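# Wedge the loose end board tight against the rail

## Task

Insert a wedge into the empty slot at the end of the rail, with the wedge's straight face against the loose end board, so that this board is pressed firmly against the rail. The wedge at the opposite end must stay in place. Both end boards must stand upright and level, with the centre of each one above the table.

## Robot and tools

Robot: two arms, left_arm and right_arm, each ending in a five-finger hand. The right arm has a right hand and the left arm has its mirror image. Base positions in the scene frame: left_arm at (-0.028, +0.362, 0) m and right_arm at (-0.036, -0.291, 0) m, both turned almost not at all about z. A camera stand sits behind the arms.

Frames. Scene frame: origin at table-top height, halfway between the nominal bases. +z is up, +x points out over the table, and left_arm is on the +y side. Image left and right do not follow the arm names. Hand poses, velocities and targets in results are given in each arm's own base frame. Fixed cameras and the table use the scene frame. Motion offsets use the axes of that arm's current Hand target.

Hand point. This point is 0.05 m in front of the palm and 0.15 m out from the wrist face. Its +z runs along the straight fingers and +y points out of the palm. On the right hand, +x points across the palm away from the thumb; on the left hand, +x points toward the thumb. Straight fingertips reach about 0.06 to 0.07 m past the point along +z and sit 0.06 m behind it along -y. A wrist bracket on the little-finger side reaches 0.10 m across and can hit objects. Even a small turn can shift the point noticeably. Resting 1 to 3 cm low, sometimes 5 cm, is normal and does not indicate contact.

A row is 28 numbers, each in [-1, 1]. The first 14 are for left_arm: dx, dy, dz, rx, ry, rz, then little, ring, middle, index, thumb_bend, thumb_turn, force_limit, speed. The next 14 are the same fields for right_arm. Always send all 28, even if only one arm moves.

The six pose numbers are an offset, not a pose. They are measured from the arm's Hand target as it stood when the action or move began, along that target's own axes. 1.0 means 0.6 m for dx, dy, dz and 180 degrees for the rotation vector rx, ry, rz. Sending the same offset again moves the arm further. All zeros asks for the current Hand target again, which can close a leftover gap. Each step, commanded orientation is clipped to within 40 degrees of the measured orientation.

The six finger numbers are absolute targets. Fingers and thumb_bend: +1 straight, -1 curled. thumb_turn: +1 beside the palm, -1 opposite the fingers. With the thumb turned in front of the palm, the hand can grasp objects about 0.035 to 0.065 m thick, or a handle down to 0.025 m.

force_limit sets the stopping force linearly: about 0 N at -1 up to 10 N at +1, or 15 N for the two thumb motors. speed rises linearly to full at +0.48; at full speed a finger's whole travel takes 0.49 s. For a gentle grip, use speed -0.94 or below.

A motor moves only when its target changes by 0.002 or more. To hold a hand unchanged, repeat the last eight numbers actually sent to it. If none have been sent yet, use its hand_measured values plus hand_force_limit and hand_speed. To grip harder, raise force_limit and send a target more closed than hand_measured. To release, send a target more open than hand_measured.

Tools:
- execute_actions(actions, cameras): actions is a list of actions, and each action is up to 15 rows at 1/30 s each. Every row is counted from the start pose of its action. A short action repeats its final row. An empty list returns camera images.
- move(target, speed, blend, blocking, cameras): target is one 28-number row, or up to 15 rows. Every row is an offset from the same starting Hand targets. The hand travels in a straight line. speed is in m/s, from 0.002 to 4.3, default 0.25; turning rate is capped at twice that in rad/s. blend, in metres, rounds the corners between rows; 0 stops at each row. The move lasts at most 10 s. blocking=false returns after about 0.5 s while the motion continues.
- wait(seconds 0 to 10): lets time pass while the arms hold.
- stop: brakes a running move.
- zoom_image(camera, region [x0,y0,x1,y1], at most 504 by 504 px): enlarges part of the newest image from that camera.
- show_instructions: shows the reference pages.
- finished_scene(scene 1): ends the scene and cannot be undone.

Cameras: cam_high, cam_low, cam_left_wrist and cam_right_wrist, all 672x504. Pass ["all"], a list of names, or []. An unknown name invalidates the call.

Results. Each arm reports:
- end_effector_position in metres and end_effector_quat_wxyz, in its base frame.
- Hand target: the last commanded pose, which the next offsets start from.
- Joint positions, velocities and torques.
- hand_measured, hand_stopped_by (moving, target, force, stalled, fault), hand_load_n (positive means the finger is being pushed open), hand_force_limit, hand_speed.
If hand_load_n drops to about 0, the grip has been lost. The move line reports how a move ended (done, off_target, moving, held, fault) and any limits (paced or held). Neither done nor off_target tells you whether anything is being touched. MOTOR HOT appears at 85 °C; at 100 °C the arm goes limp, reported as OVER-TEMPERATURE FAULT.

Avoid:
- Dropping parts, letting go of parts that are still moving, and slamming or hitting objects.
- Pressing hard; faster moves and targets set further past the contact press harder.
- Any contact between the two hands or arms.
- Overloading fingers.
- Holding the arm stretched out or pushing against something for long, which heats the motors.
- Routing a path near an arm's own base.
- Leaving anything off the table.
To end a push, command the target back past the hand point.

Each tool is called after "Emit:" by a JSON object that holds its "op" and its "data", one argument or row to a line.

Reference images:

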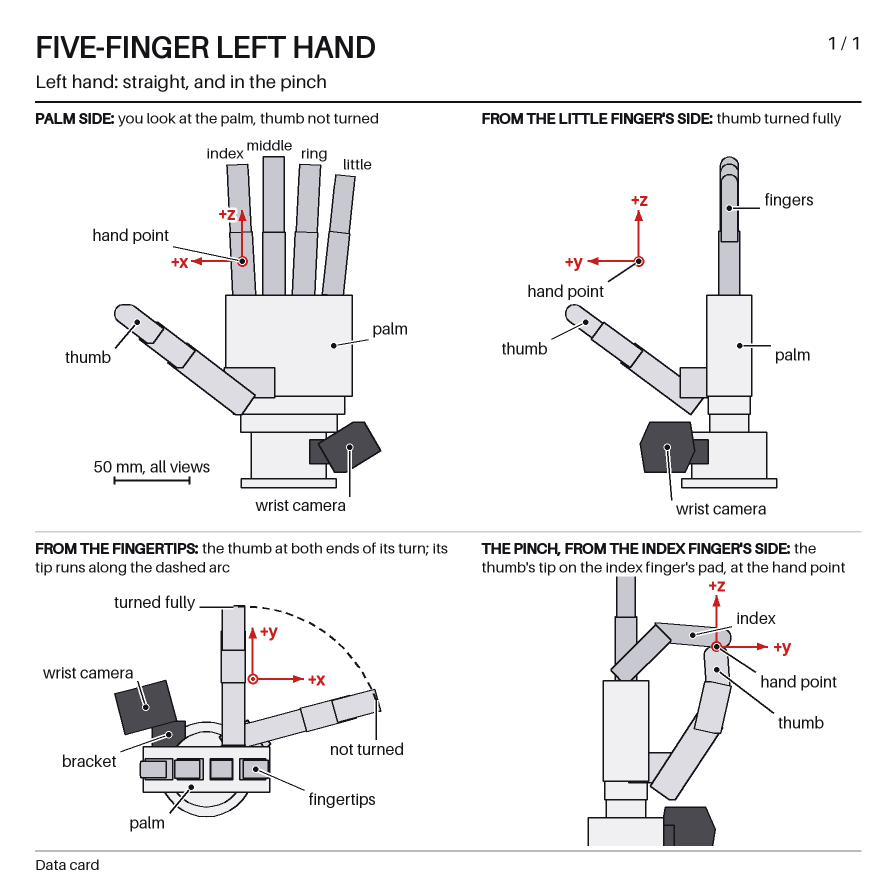

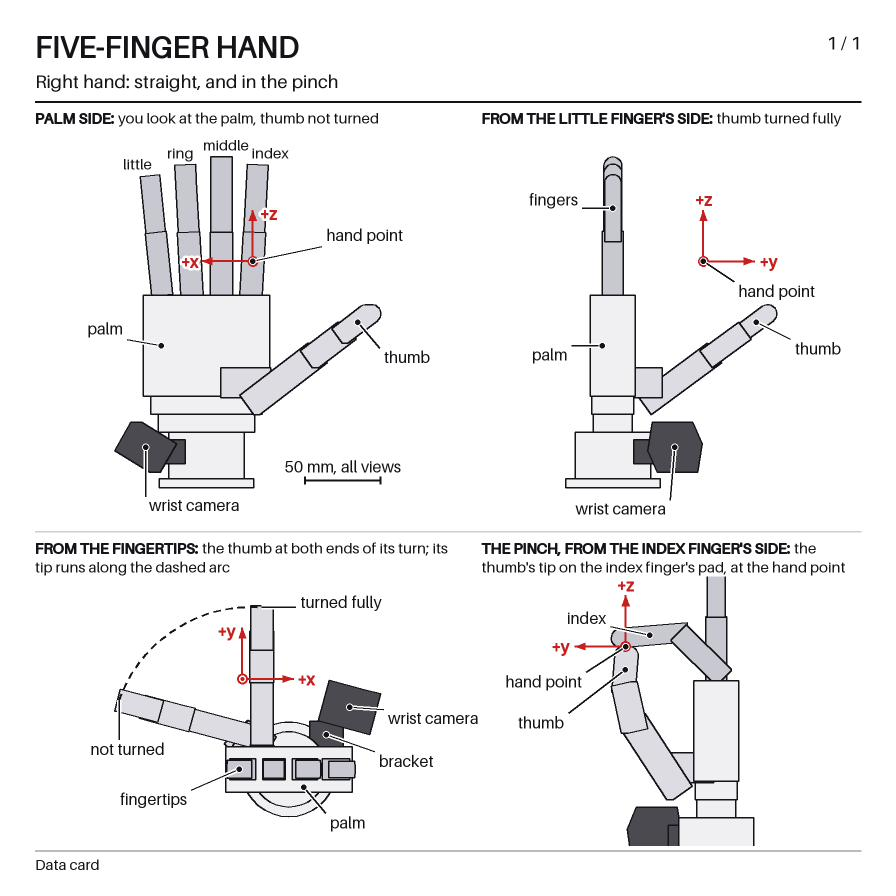

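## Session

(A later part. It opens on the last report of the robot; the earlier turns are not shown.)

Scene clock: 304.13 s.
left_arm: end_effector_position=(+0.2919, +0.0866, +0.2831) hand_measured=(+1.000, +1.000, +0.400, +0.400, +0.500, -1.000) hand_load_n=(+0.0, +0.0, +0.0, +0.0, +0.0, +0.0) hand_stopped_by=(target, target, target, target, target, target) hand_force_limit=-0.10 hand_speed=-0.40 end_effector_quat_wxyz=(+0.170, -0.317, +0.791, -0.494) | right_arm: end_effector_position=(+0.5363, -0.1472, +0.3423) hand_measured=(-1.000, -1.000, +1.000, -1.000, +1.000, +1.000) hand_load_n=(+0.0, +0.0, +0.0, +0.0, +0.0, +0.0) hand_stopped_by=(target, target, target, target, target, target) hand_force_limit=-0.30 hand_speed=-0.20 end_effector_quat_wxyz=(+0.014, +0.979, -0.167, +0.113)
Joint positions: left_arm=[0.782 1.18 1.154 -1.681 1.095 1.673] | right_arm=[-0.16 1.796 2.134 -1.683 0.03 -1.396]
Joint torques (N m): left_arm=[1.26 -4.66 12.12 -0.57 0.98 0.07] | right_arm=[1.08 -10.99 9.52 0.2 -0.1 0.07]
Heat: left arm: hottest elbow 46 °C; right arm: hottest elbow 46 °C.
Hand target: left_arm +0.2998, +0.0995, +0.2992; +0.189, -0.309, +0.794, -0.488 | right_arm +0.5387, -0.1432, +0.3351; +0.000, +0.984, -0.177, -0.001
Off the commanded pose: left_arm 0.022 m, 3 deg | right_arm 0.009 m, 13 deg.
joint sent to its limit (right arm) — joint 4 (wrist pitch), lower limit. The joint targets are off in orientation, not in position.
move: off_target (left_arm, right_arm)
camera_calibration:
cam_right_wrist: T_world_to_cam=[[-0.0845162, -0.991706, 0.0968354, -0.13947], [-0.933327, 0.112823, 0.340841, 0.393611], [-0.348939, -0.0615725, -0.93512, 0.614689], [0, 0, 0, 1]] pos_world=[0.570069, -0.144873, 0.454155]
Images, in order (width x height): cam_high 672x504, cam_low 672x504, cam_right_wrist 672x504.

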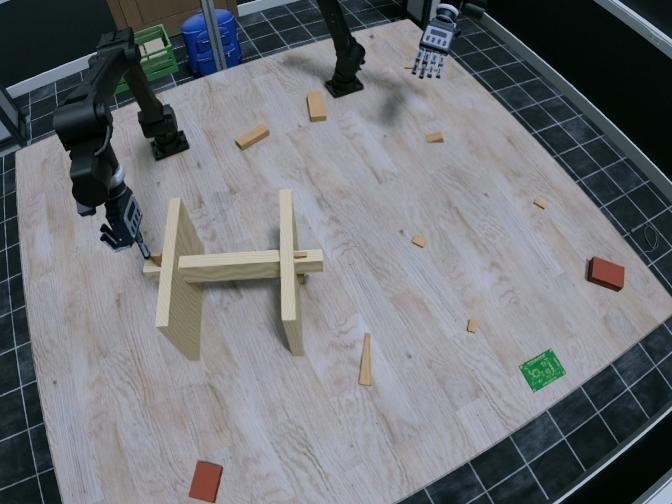

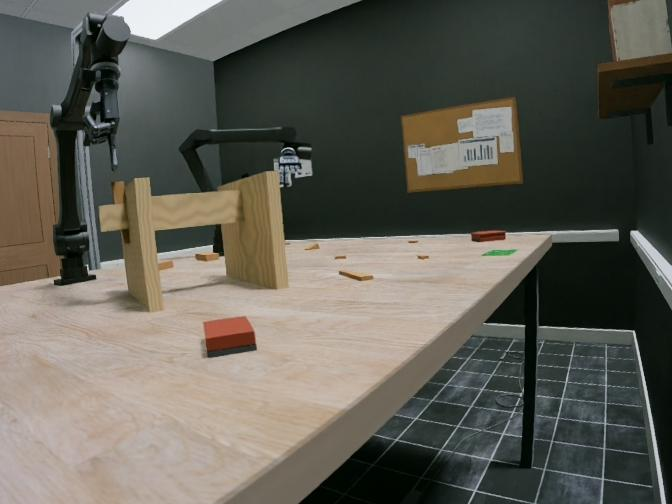

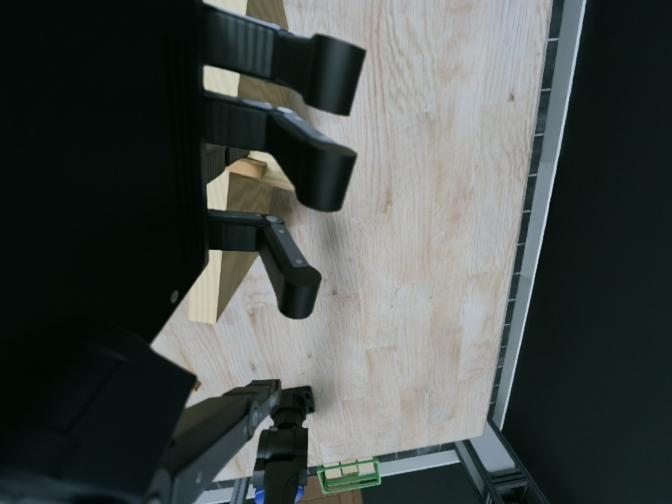

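Emit:
{"op": "move", "data": {
  "target": [
    [0,0,0,0,0,0,1,1,0.4,0.4,0.5,-1,-0.1,-0.4,-0.02015,-0.0050,0.0250,0,0,0,-1,-1,1,-1,1,1,-0.3,-0.2]
  ],
  "speed": 0.08,
  "cameras": ["cam_high","cam_low","cam_right_wrist"]
}}

Emit:
{"op": "zoom_image", "data": {
  "camera": "cam_high",
  "region": [110, 210, 190, 280]
}}

Emit:
{"op": "zoom_image", "data": {
  "camera": "cam_low",
  "region": [80, 130, 160, 220]
}}

Emit:
{"op": "zoom_image", "data": {
  "camera": "cam_right_wrist",
  "region": [190, 100, 310, 220]
}}

Scene clock: 307.17 s.
left_arm: end_effector_position=(+0.2919, +0.0866, +0.2831) hand_measured=(+1.000, +1.000, +0.400, +0.400, +0.500, -1.000) hand_load_n=(+0.0, +0.0, +0.0, +0.0, +0.0, +0.0) hand_stopped_by=(target, target, target, target, target, target) hand_force_limit=-0.10 hand_speed=-0.40 end_effector_quat_wxyz=(+0.170, -0.317, +0.791, -0.494) | right_arm: end_effector_position=(+0.5289, -0.1424, +0.3229) hand_measured=(-1.000, -1.000, +1.000, -1.000, +1.000, +1.000) hand_load_n=(+0.0, +0.0, +0.0, +0.0, +0.0, +0.0) hand_stopped_by=(target, target, target, target, target, target) hand_force_limit=-0.30 hand_speed=-0.20 end_effector_quat_wxyz=(+0.011, +0.981, -0.171, +0.088)
Joint positions: left_arm=[0.782 1.18 1.154 -1.681 1.095 1.673] | right_arm=[-0.156 1.796 2.084 -1.683 0.025 -1.385]
Joint torques (N m): left_arm=[1.44 -4.48 12.14 -0.55 0.98 0.07] | right_arm=[1.38 -12.98 9.1 0.13 -0.14 0.09]
Heat: left arm: hottest elbow 46 °C; right arm: hottest elbow 46 °C.
Hand target: left_arm +0.2998, +0.0995, +0.2992; +0.189, -0.309, +0.794, -0.488 | right_arm +0.5283, -0.1362, +0.3201; +0.000, +0.984, -0.176, -0.001
Off the commanded pose: left_arm 0.022 m, 3 deg | right_arm 0.007 m, 10 deg.
joint sent to its limit (right arm) — joint 4 (wrist pitch), lower limit. The joint targets are off in orientation, not in position.
move: off_target (left_arm, right_arm)
camera_calibration:
cam_right_wrist: T_world_to_cam=[[-0.086767, -0.992498, 0.086137, -0.128982], [-0.914849, 0.113608, 0.387486, 0.368043], [-0.394365, -0.0451813, -0.917843, 0.615033], [0, 0, 0, 1]] pos_world=[0.56806, -0.142039, 0.433002]
Images, in order (width x height): cam_high 672x504, cam_low 672x504, cam_right_wrist 672x504.

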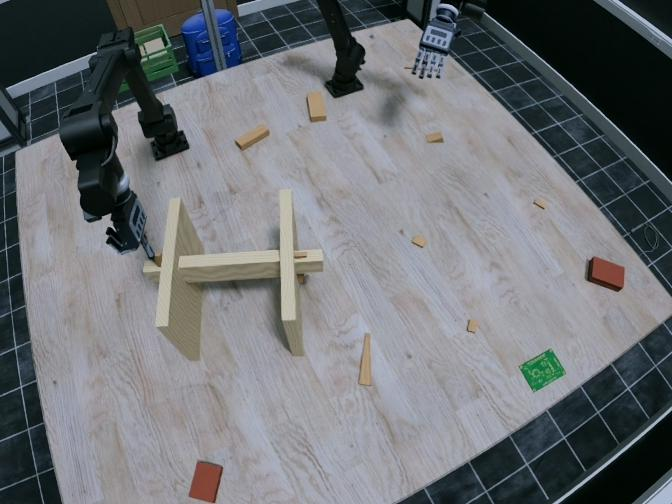

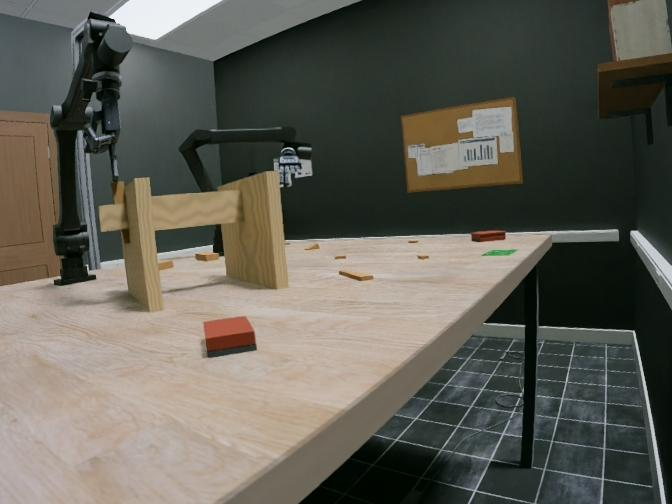

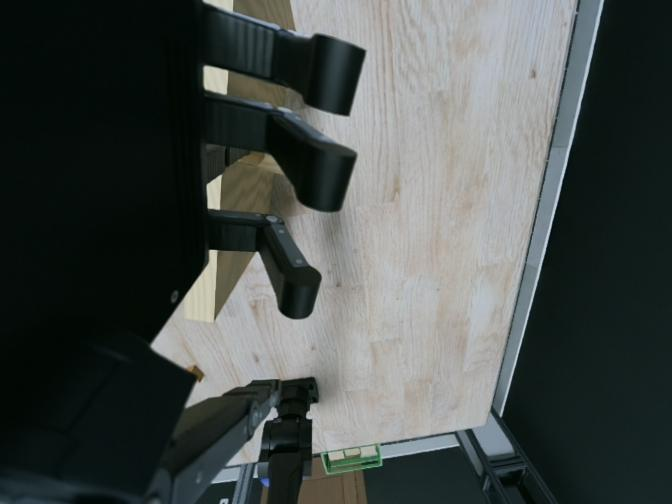

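Scaled by 6.300 from the camera's 672x504 image, which has a finer 960x720 frame.

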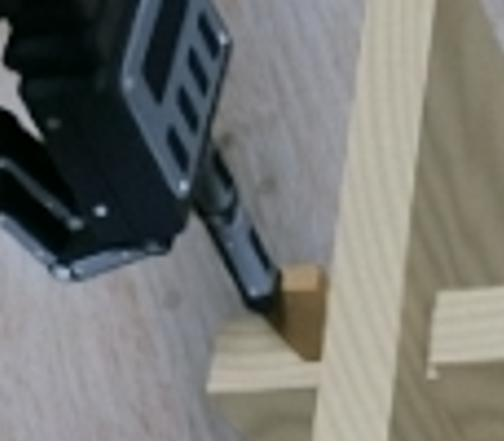

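Scaled by 5.600 from the camera's 672x504 image, which has a finer 960x720 frame.

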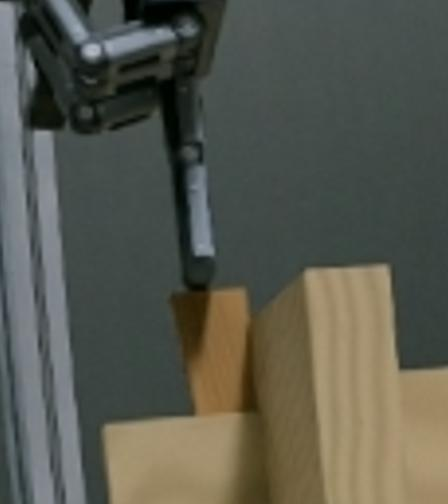

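Scaled by 4.200 from the camera's 672x504 image, which has a finer 960x720 frame.

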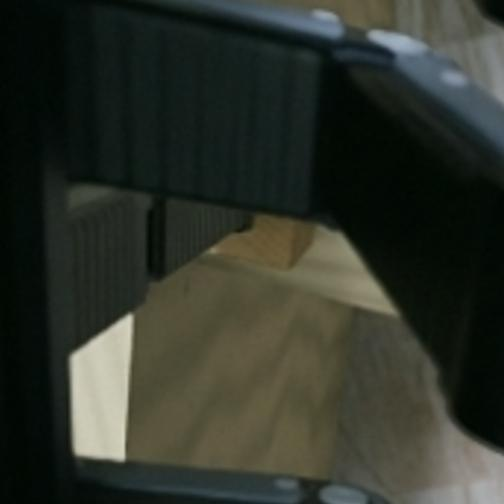

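Emit:
{"op": "move", "data": {
  "target": [
    [0,0,0,0,0,0,1,1,0.4,0.4,0.5,-1,-0.1,-0.4,-0.0037,-0.0004,-0.04,0,0,0,-1,-1,1,-1,1,1,-0.3,-0.2],
    [0,0,0,0,0,0,1,1,0.4,0.4,0.5,-1,-0.1,-0.4,-0.01588,-0.00497,-0.04,0,0,0,-1,-1,1,-1,1,1,-0.3,-0.2]
  ],
  "speed": 0.08,
  "cameras": ["cam_high","cam_low","cam_right_wrist"]
}}

Emit:
{"op": "zoom_image", "data": {
  "camera": "cam_high",
  "region": [110, 210, 190, 280]
}}

Emit:
{"op": "zoom_image", "data": {
  "camera": "cam_low",
  "region": [80, 130, 160, 220]
}}

Emit:
{"op": "zoom_image", "data": {
  "camera": "cam_right_wrist",
  "region": [190, 100, 310, 220]
}}

Scene clock: 311.53 s.
left_arm: end_effector_position=(+0.2919, +0.0866, +0.2831) hand_measured=(+1.000, +1.000, +0.400, +0.400, +0.500, -1.000) hand_load_n=(+0.0, +0.0, +0.0, -0.5, +0.0, +0.0) hand_stopped_by=(target, target, target, target, target, target) hand_force_limit=-0.10 hand_speed=-0.40 end_effector_quat_wxyz=(+0.170, -0.317, +0.791, -0.494) | right_arm: end_effector_position=(+0.5243, -0.1354, +0.3379) hand_measured=(-1.000, -1.000, +1.000, -1.000, +1.000, +1.000) hand_load_n=(+0.0, +0.0, +0.0, +0.0, +0.0, +0.0) hand_stopped_by=(target, target, target, target, target, target) hand_force_limit=-0.30 hand_speed=-0.20 end_effector_quat_wxyz=(+0.010, +0.980, -0.169, +0.102)
Joint positions: left_arm=[0.782 1.18 1.154 -1.681 1.095 1.673] | right_arm=[-0.145 1.767 2.084 -1.683 0.025 -1.377]
Joint torques (N m): left_arm=[1.38 -4.66 12.11 -0.58 0.98 0.07] | right_arm=[1.32 -13.33 9.2 0.17 0.05 0.1]
Heat: left arm: hottest elbow 46 °C; right arm: hottest elbow 46 °C.
Hand target: left_arm +0.2998, +0.0995, +0.2992; +0.189, -0.309, +0.794, -0.488 | right_arm +0.5205, -0.1301, +0.3441; +0.000, +0.984, -0.177, -0.001
Off the commanded pose: left_arm 0.022 m, 3 deg | right_arm 0.009 m, 12 deg.
joint sent to its limit (right arm) — joint 4 (wrist pitch), lower limit. The joint targets are off in orientation, not in position.
move: off_target (left_arm, right_arm)
camera_calibration:
cam_right_wrist: T_world_to_cam=[[-0.0853879, -0.992581, 0.086551, -0.124543], [-0.926153, 0.111101, 0.360413, 0.372074], [-0.367355, -0.0493845, -0.928769, 0.616252], [0, 0, 0, 1]] pos_world=[0.560346, -0.134523, 0.449035]
Images, in order (width x height): cam_high 672x504, cam_low 672x504, cam_right_wrist 672x504.

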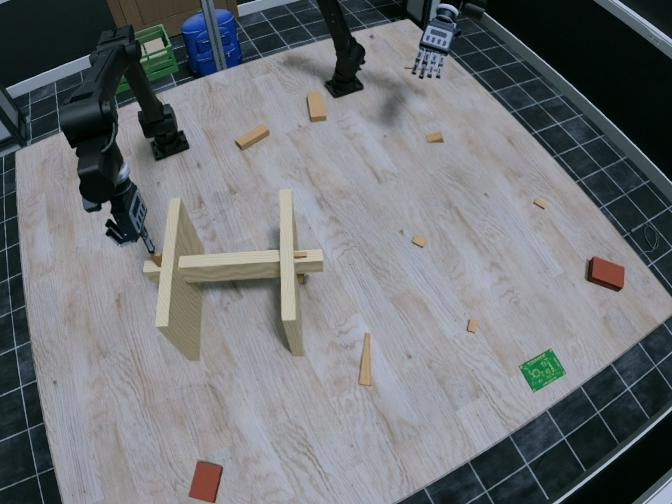

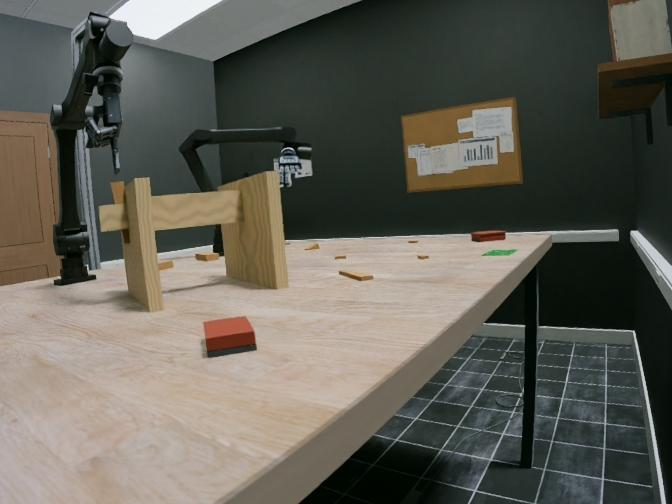

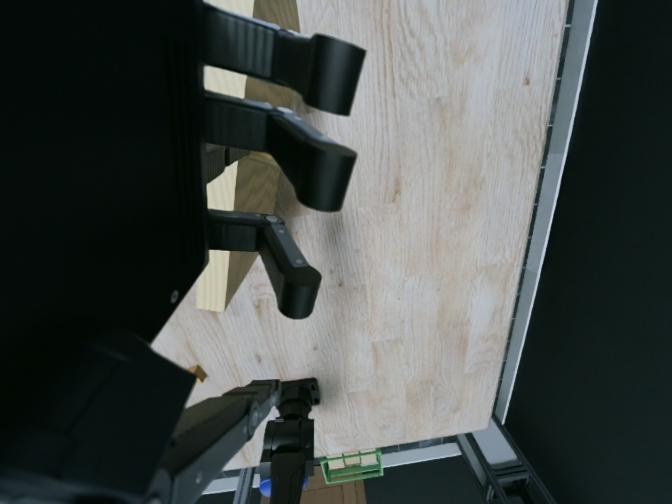

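Scaled by 6.300 from the camera's 672x504 image, which has a finer 960x720 frame.

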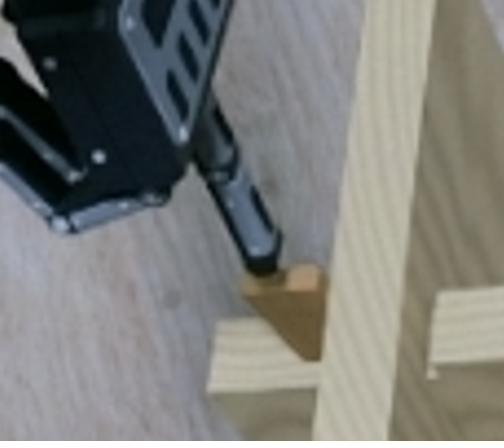

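Scaled by 5.600 from the camera's 672x504 image, which has a finer 960x720 frame.

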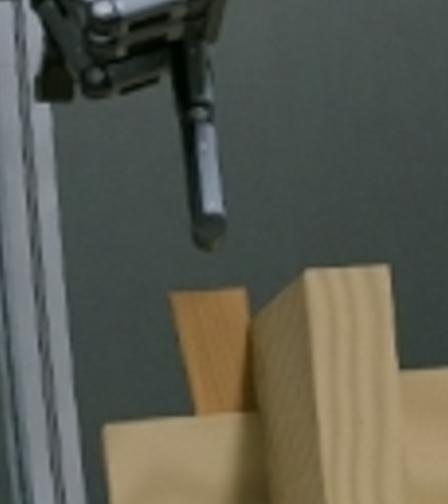

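Scaled by 4.200 from the camera's 672x504 image, which has a finer 960x720 frame.

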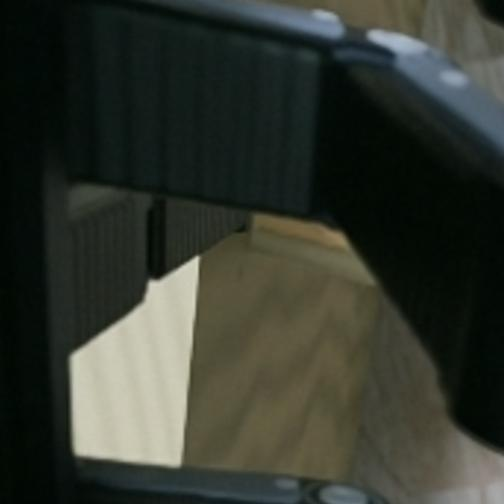

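Emit:
{"op": "move", "data": {
  "target": [
    [0,0,0,0,0,0,1,1,0.4,0.4,0.5,-1,-0.1,-0.4,0,0,0.0367,0,0,0,-1,-1,1,-1,1,1,-0.3,-0.2]
  ],
  "speed": 0.04,
  "cameras": ["cam_high","cam_low"]
}}

Emit:
{"op": "zoom_image", "data": {
  "camera": "cam_high",
  "region": [110, 210, 190, 280]
}}

Emit:
{"op": "zoom_image", "data": {
  "camera": "cam_low",
  "region": [80, 130, 160, 220]
}}

Scene clock: 314.83 s.
left_arm: end_effector_position=(+0.2919, +0.0866, +0.2831) hand_measured=(+1.000, +1.000, +0.400, +0.400, +0.500, -1.000) hand_load_n=(+0.0, +0.0, +0.0, +0.0, +0.0, +0.0) hand_stopped_by=(target, target, target, target, target, target) hand_force_limit=-0.10 hand_speed=-0.40 end_effector_quat_wxyz=(+0.170, -0.317, +0.791, -0.494) | right_arm: end_effector_position=(+0.5196, -0.1343, +0.3269) hand_measured=(-1.000, -1.000, +1.000, -1.000, +1.000, +1.000) hand_load_n=(+0.0, +0.0, +0.0, +0.0, +0.0, +0.0) hand_stopped_by=(target, target, target, target, target, target) hand_force_limit=-0.30 hand_speed=-0.20 end_effector_quat_wxyz=(+0.010, +0.981, -0.170, +0.088)
Joint positions: left_arm=[0.782 1.18 1.154 -1.681 1.095 1.673] | right_arm=[-0.145 1.767 2.054 -1.683 0.024 -1.374]
Joint torques (N m): left_arm=[1.38 -4.54 12.11 -0.54 0.98 0.07] | right_arm=[1.14 -11.22 9.44 0.13 -0.12 0.08]
Heat: left arm: hottest elbow 46 °C; right arm: hottest elbow 46 °C.
Hand target: left_arm +0.2998, +0.0995, +0.2992; +0.189, -0.309, +0.794, -0.488 | right_arm +0.5204, -0.1301, +0.3222; +0.000, +0.984, -0.177, -0.001
Off the commanded pose: left_arm 0.022 m, 3 deg | right_arm 0.006 m, 10 deg.
joint sent to its limit (right arm) — joint 4 (wrist pitch), lower limit. The joint targets are off in orientation, not in position.
move: off_target (left_arm, right_arm)
Images, in order (width x height): cam_high 672x504, cam_low 672x504.

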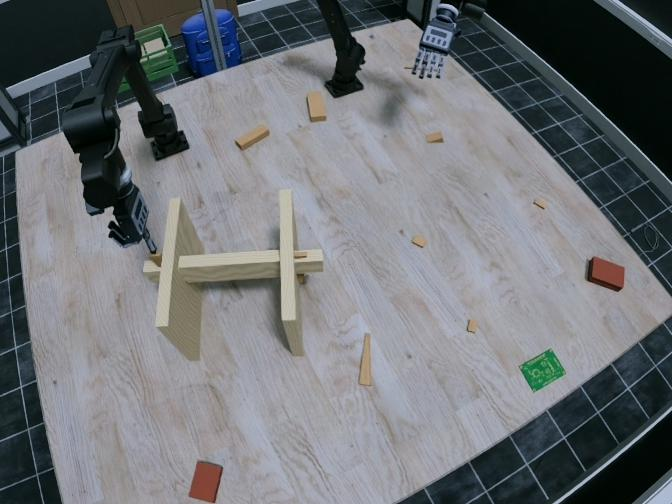

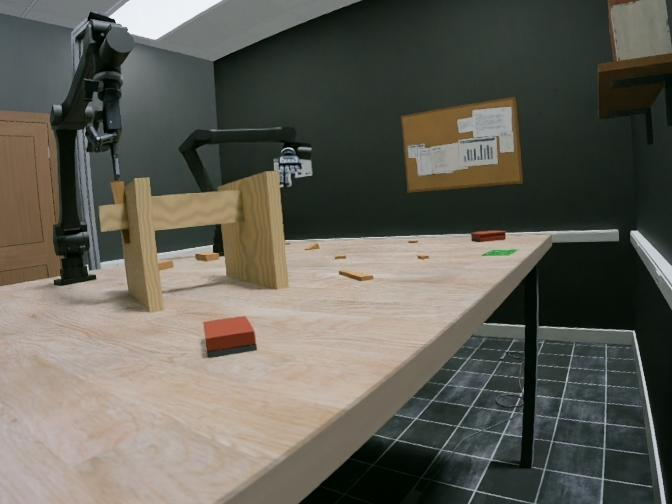

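Scaled by 6.300 from the camera's 672x504 image, which has a finer 960x720 frame.

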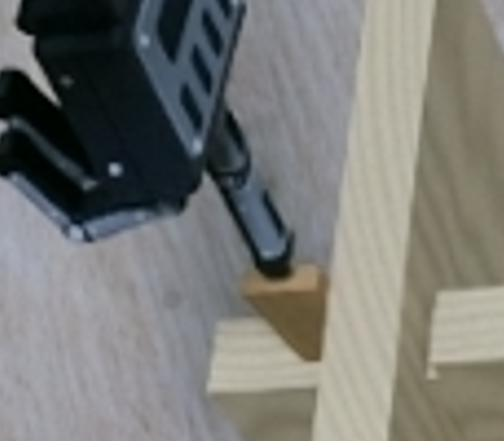

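Scaled by 5.600 from the camera's 672x504 image, which has a finer 960x720 frame.

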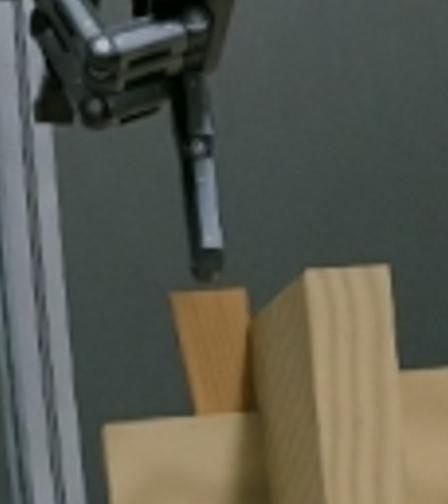

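Emit:
{"op": "move", "data": {
  "target": [
    [0,0,0,0,0,0,1,1,0.4,0.4,0.5,-1,-0.1,-0.4,0,0,0.0250,0,0,0,-1,-1,1,-1,1,1,-0.3,-0.2]
  ],
  "speed": 0.04,
  "cameras": ["cam_high","cam_low"]
}}

Emit:
{"op": "zoom_image", "data": {
  "camera": "cam_high",
  "region": [110, 210, 190, 280]
}}

Emit:
{"op": "zoom_image", "data": {
  "camera": "cam_low",
  "region": [80, 130, 160, 220]
}}

Scene clock: 317.37 s.
left_arm: end_effector_position=(+0.2919, +0.0866, +0.2831) hand_measured=(+1.000, +1.000, +0.400, +0.400, +0.500, -1.000) hand_load_n=(-0.5, +0.0, +0.0, +0.0, +0.0, +0.0) hand_stopped_by=(target, target, target, target, target, target) hand_force_limit=-0.10 hand_speed=-0.40 end_effector_quat_wxyz=(+0.170, -0.317, +0.791, -0.494) | right_arm: end_effector_position=(+0.5184, -0.1334, +0.3213) hand_measured=(-1.000, -1.000, +1.000, -1.000, +1.000, +1.000) hand_load_n=(+0.0, +0.0, -0.5, +0.0, +0.0, +0.0) hand_stopped_by=(target, target, target, target, target, target) hand_force_limit=-0.30 hand_speed=-0.20 end_effector_quat_wxyz=(+0.008, +0.982, -0.171, +0.081)
Joint positions: left_arm=[0.782 1.18 1.154 -1.681 1.095 1.673] | right_arm=[-0.145 1.769 2.043 -1.683 0.02 -1.373]
Joint torques (N m): left_arm=[1.44 -4.66 12.11 -0.57 0.98 0.06] | right_arm=[0.97 -10.34 8.84 0.12 -0.15 0.08]
Heat: left arm: hottest elbow 46 °C; right arm: hottest elbow 46 °C.
Hand target: left_arm +0.2998, +0.0995, +0.2992; +0.189, -0.309, +0.794, -0.488 | right_arm +0.5205, -0.1301, +0.3071; +0.000, +0.984, -0.177, -0.001
Off the commanded pose: left_arm 0.022 m, 3 deg | right_arm 0.015 m, 9 deg.
joint sent to its limit (right arm) — joint 4 (wrist pitch), lower limit. The joint targets are off in orientation, not in position.
move: off_target (left_arm, right_arm)
Images, in order (width x height): cam_high 672x504, cam_low 672x504.

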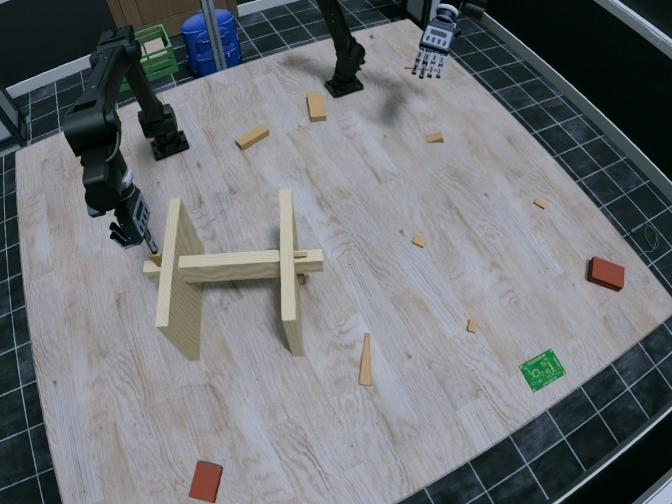

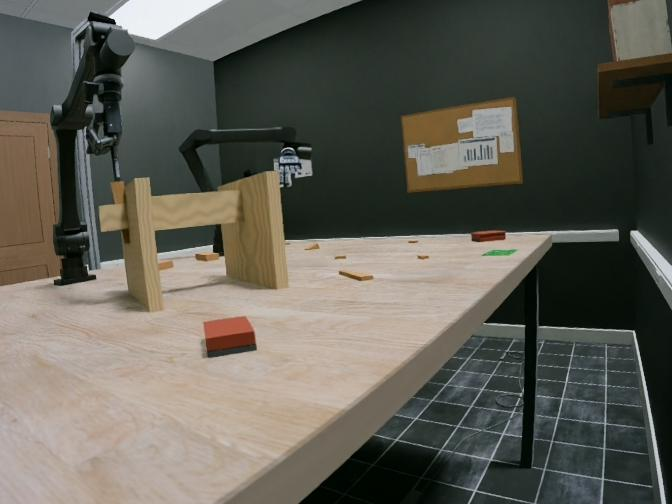

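Scaled by 6.300 from the camera's 672x504 image, which has a finer 960x720 frame.

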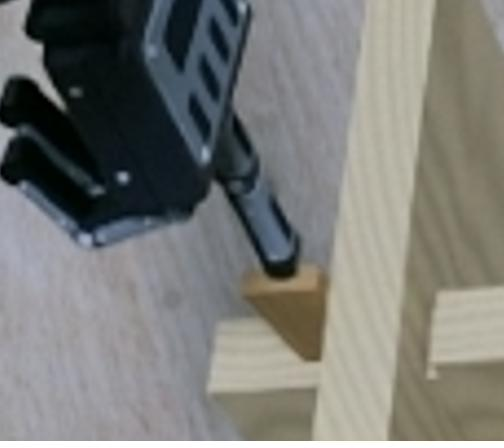

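Scaled by 5.600 from the camera's 672x504 image, which has a finer 960x720 frame.

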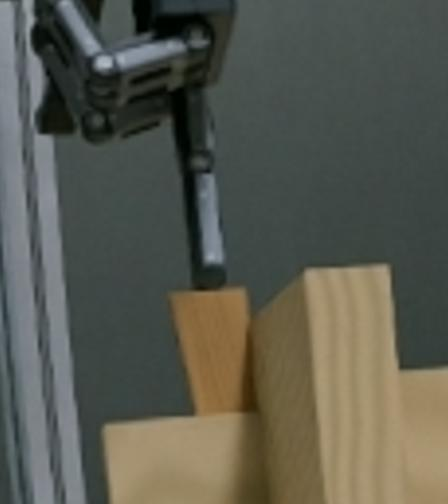

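Emit:
{"op": "move", "data": {
  "target": [
    [0,0,0,0,0,0,1,1,0.4,0.4,0.5,-1,-0.1,-0.4,0,0,0.0250,0,0,0,-1,-1,1,-1,1,1,-0.3,-0.2]
  ],
  "speed": 0.04,
  "cameras": ["cam_high","cam_low"]
}}

Emit:
{"op": "zoom_image", "data": {
  "camera": "cam_low",
  "region": [80, 130, 160, 220]
}}

Scene clock: 319.40 s.
left_arm: end_effector_position=(+0.2919, +0.0866, +0.2831) hand_measured=(+1.000, +1.000, +0.400, +0.400, +0.500, -1.000) hand_load_n=(+0.0, +0.0, +0.0, +0.0, +0.0, +0.0) hand_stopped_by=(target, target, target, target, target, target) hand_force_limit=-0.10 hand_speed=-0.40 end_effector_quat_wxyz=(+0.170, -0.317, +0.791, -0.494) | right_arm: end_effector_position=(+0.5181, -0.1325, +0.3199) hand_measured=(-1.000, -1.000, +1.000, -1.000, +1.000, +1.000) hand_load_n=(+0.0, +0.0, +0.0, +0.5, +0.0, +0.0) hand_stopped_by=(target, target, target, target, target, target) hand_force_limit=-0.30 hand_speed=-0.20 end_effector_quat_wxyz=(+0.006, +0.982, -0.171, +0.079)
Joint positions: left_arm=[0.782 1.18 1.154 -1.681 1.095 1.673] | right_arm=[-0.145 1.77 2.041 -1.683 0.016 -1.371]
Joint torques (N m): left_arm=[1.26 -4.6 12.11 -0.54 0.97 0.08] | right_arm=[0.79 -9.17 7.54 0.1 -0.16 0.06]
Heat: left arm: hottest elbow 46 °C; right arm: hottest elbow 46 °C.
Hand target: left_arm +0.2998, +0.0995, +0.2992; +0.189, -0.309, +0.794, -0.488 | right_arm +0.5204, -0.1301, +0.2920; +0.000, +0.984, -0.177, -0.001
Off the commanded pose: left_arm 0.022 m, 3 deg | right_arm 0.028 m, 9 deg.
joint sent to its limit (right arm) — joint 4 (wrist pitch), lower limit. The joint targets are off in orientation, not in position.
move: off_target (left_arm, right_arm)
Images, in order (width x height): cam_high 672x504, cam_low 672x504.

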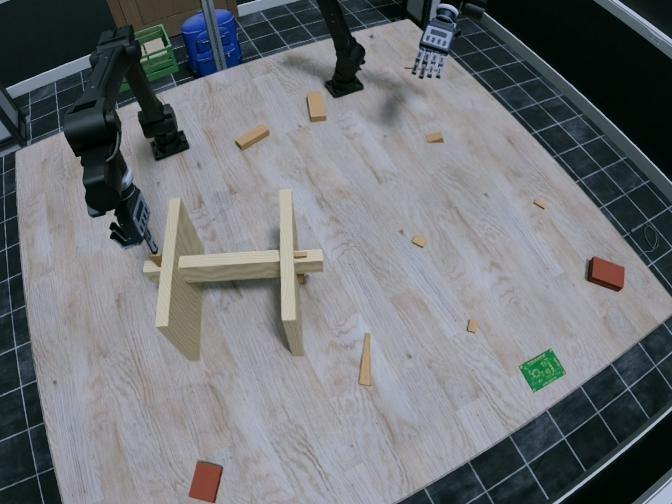

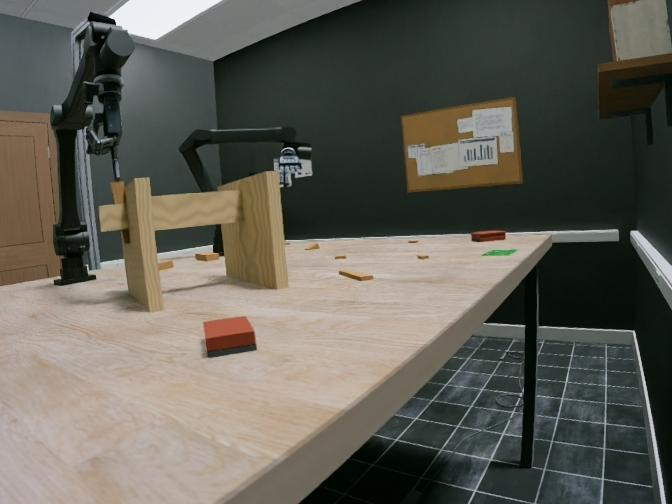

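Scaled by 5.600 from the camera's 672x504 image, which has a finer 960x720 frame.

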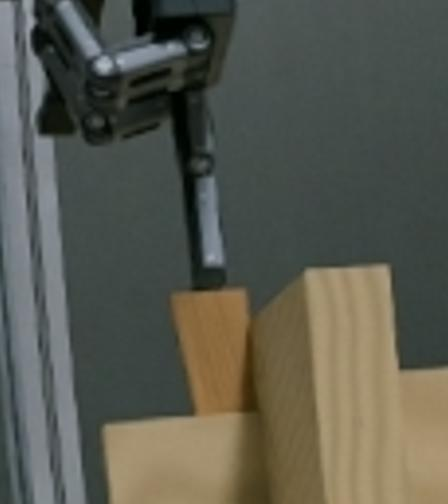

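Emit:
{"op": "move", "data": {
  "target": [
    [0,0,0,0,0,0,1,1,0.4,0.4,0.5,-1,-0.1,-0.4,0,0,0.0300,0,0,0,-1,-1,1,-1,1,1,-0.3,-0.2]
  ],
  "speed": 0.04,
  "cameras": ["cam_high","cam_low"]
}}

Emit:
{"op": "zoom_image", "data": {
  "camera": "cam_low",
  "region": [80, 130, 160, 220]
}}

Scene clock: 321.03 s.
left_arm: end_effector_position=(+0.2919, +0.0866, +0.2831) hand_measured=(+1.000, +1.000, +0.400, +0.400, +0.500, -1.000) hand_load_n=(+0.0, +0.0, +0.0, +0.0, +0.0, +0.0) hand_stopped_by=(target, target, target, target, target, target) hand_force_limit=-0.10 hand_speed=-0.40 end_effector_quat_wxyz=(+0.170, -0.317, +0.791, -0.494) | right_arm: end_effector_position=(+0.5183, -0.1315, +0.3091) hand_measured=(-1.000, -1.000, +1.000, -1.000, +1.000, +1.000) hand_load_n=(+0.5, +0.0, +0.0, +0.0, +0.0, +0.0) hand_stopped_by=(target, target, target, target, target, target) hand_force_limit=-0.30 hand_speed=-0.20 end_effector_quat_wxyz=(+0.003, +0.983, -0.172, +0.067)
Joint positions: left_arm=[0.782 1.18 1.154 -1.681 1.095 1.673] | right_arm=[-0.145 1.782 2.028 -1.683 0.011 -1.37]
Joint torques (N m): left_arm=[1.32 -4.48 12.14 -0.54 0.97 0.08] | right_arm=[0.67 -8.7 7.06 0.08 -0.15 0.08]
Heat: left arm: hottest elbow 46 °C; right arm: hottest elbow 45 °C.
Hand target: left_arm +0.2998, +0.0995, +0.2992; +0.189, -0.309, +0.794, -0.488 | right_arm +0.5204, -0.1301, +0.2741; +0.000, +0.984, -0.176, -0.001
Off the commanded pose: left_arm 0.022 m, 3 deg | right_arm 0.035 m, 8 deg.
joint sent to its limit (right arm) — joint 4 (wrist pitch), lower limit. The joint targets are off in orientation, not in position.
move: off_target (left_arm, right_arm)
Images, in order (width x height): cam_high 672x504, cam_low 672x504.

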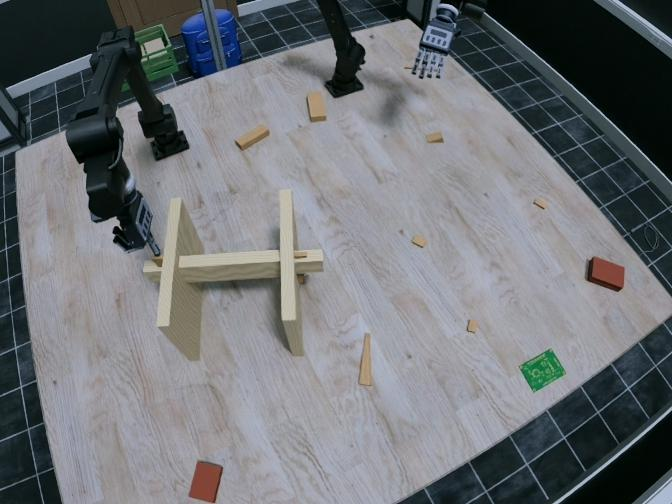

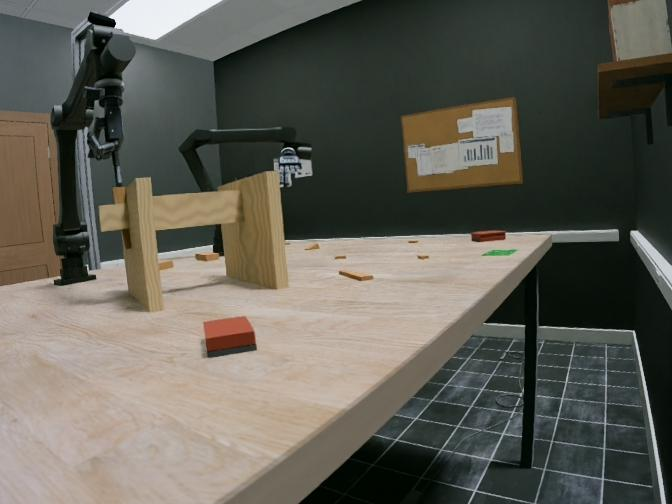

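Scaled by 5.600 from the camera's 672x504 image, which has a finer 960x720 frame.

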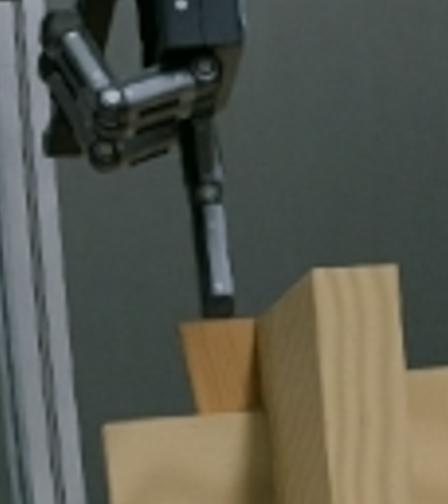

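Emit:
{"op": "zoom_image", "data": {
  "camera": "cam_high",
  "region": [130, 185, 240, 370]
}}

Emit:
{"op": "zoom_image", "data": {
  "camera": "cam_high",
  "region": [150, 235, 210, 290]
}}

Emit:
{"op": "zoom_image", "data": {
  "camera": "cam_low",
  "region": [90, 170, 290, 320]
}}

Scaled by 2.724 from the camera's 672x504 image, which has a finer 960x720 frame.

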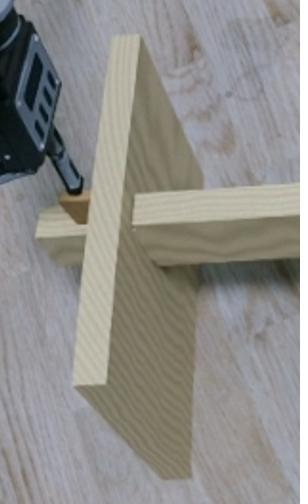

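Scaled by 8.400 from the camera's 672x504 image, which has a finer 960x720 frame.

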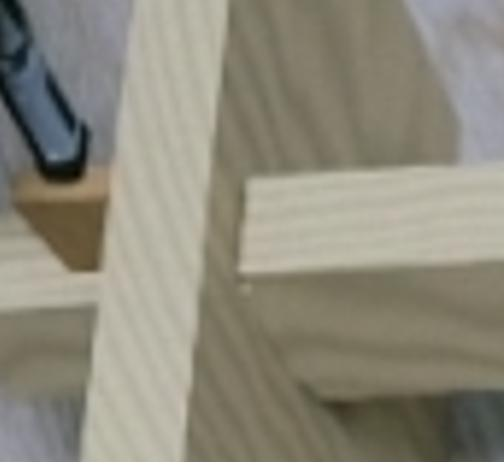

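Scaled by 2.520 from the camera's 672x504 image, which has a finer 960x720 frame.

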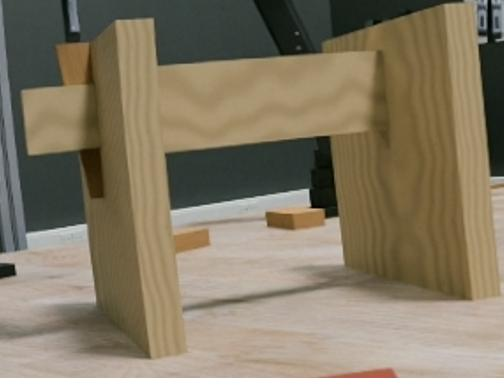

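Emit:
{"op": "move", "data": {
  "target": [
    [0,0,0,0,0,0,1,1,0.4,0.4,0.5,-1,-0.1,-0.4,0,0,0.0250,0,0,0,-1,-1,1,-1,1,1,-0.3,-0.2]
  ],
  "speed": 0.03,
  "cameras": ["cam_high","cam_low"]
}}

Emit:
{"op": "zoom_image", "data": {
  "camera": "cam_low",
  "region": [80, 130, 160, 220]
}}

Emit:
{"op": "zoom_image", "data": {
  "camera": "cam_high",
  "region": [130, 225, 210, 290]
}}

Scene clock: 323.30 s.
left_arm: end_effector_position=(+0.2919, +0.0866, +0.2831) hand_measured=(+1.000, +1.000, +0.400, +0.400, +0.500, -1.000) hand_load_n=(+0.0, +0.0, +0.0, +0.0, +0.0, +0.0) hand_stopped_by=(target, target, target, target, target, target) hand_force_limit=-0.10 hand_speed=-0.40 end_effector_quat_wxyz=(+0.170, -0.317, +0.791, -0.494) | right_arm: end_effector_position=(+0.5208, -0.1304, +0.2964) hand_measured=(-1.000, -1.000, +1.000, -1.000, +1.000, +1.000) hand_load_n=(+0.0, +0.0, +0.0, +0.0, +0.0, +0.0) hand_stopped_by=(target, target, target, target, target, target) hand_force_limit=-0.30 hand_speed=-0.20 end_effector_quat_wxyz=(+0.000, +0.983, -0.172, +0.056)
Joint positions: left_arm=[0.782 1.18 1.154 -1.681 1.095 1.673] | right_arm=[-0.145 1.798 2.018 -1.678 0.004 -1.369]
Joint torques (N m): left_arm=[1.32 -4.6 12.12 -0.55 0.98 0.07] | right_arm=[0.5 -8.76 6.75 -0.12 -0.07 0.07]
Heat: left arm: hottest elbow 46 °C; right arm: hottest elbow 45 °C.
Hand target: left_arm +0.2998, +0.0995, +0.2992; +0.189, -0.309, +0.794, -0.488 | right_arm +0.5204, -0.1301, +0.2590; +0.000, +0.984, -0.176, -0.001
Off the commanded pose: left_arm 0.022 m, 3 deg | right_arm 0.037 m, 7 deg.
joint sent to its limit (right arm) — joint 4 (wrist pitch), lower limit. The joint targets still meet the commanded pose.
move: off_target (left_arm, right_arm)
Images, in order (width x height): cam_high 672x504, cam_low 672x504.

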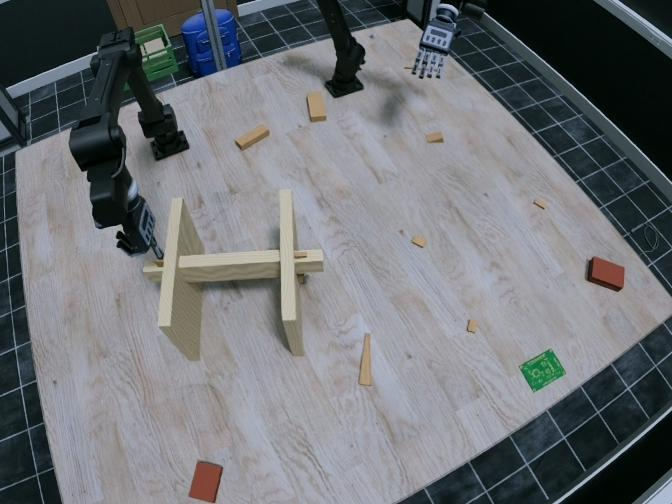

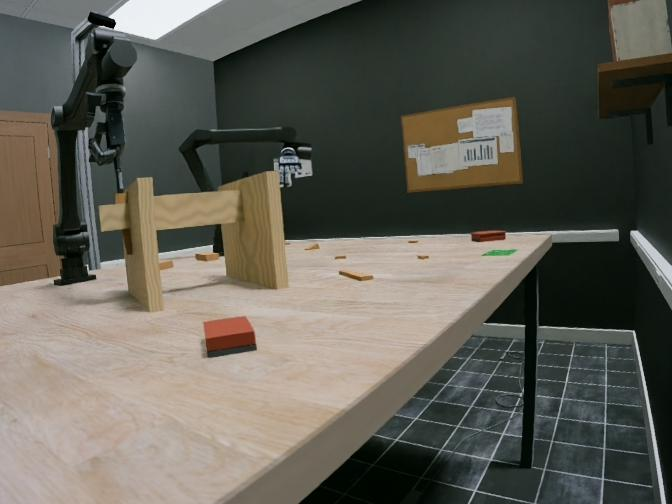

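Scaled by 5.600 from the camera's 672x504 image, which has a finer 960x720 frame.

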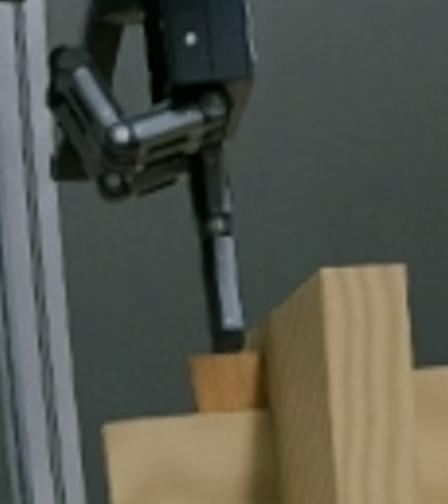

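Scaled by 6.300 from the camera's 672x504 image, which has a finer 960x720 frame.

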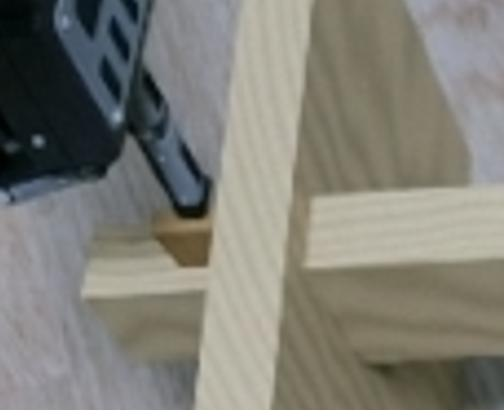

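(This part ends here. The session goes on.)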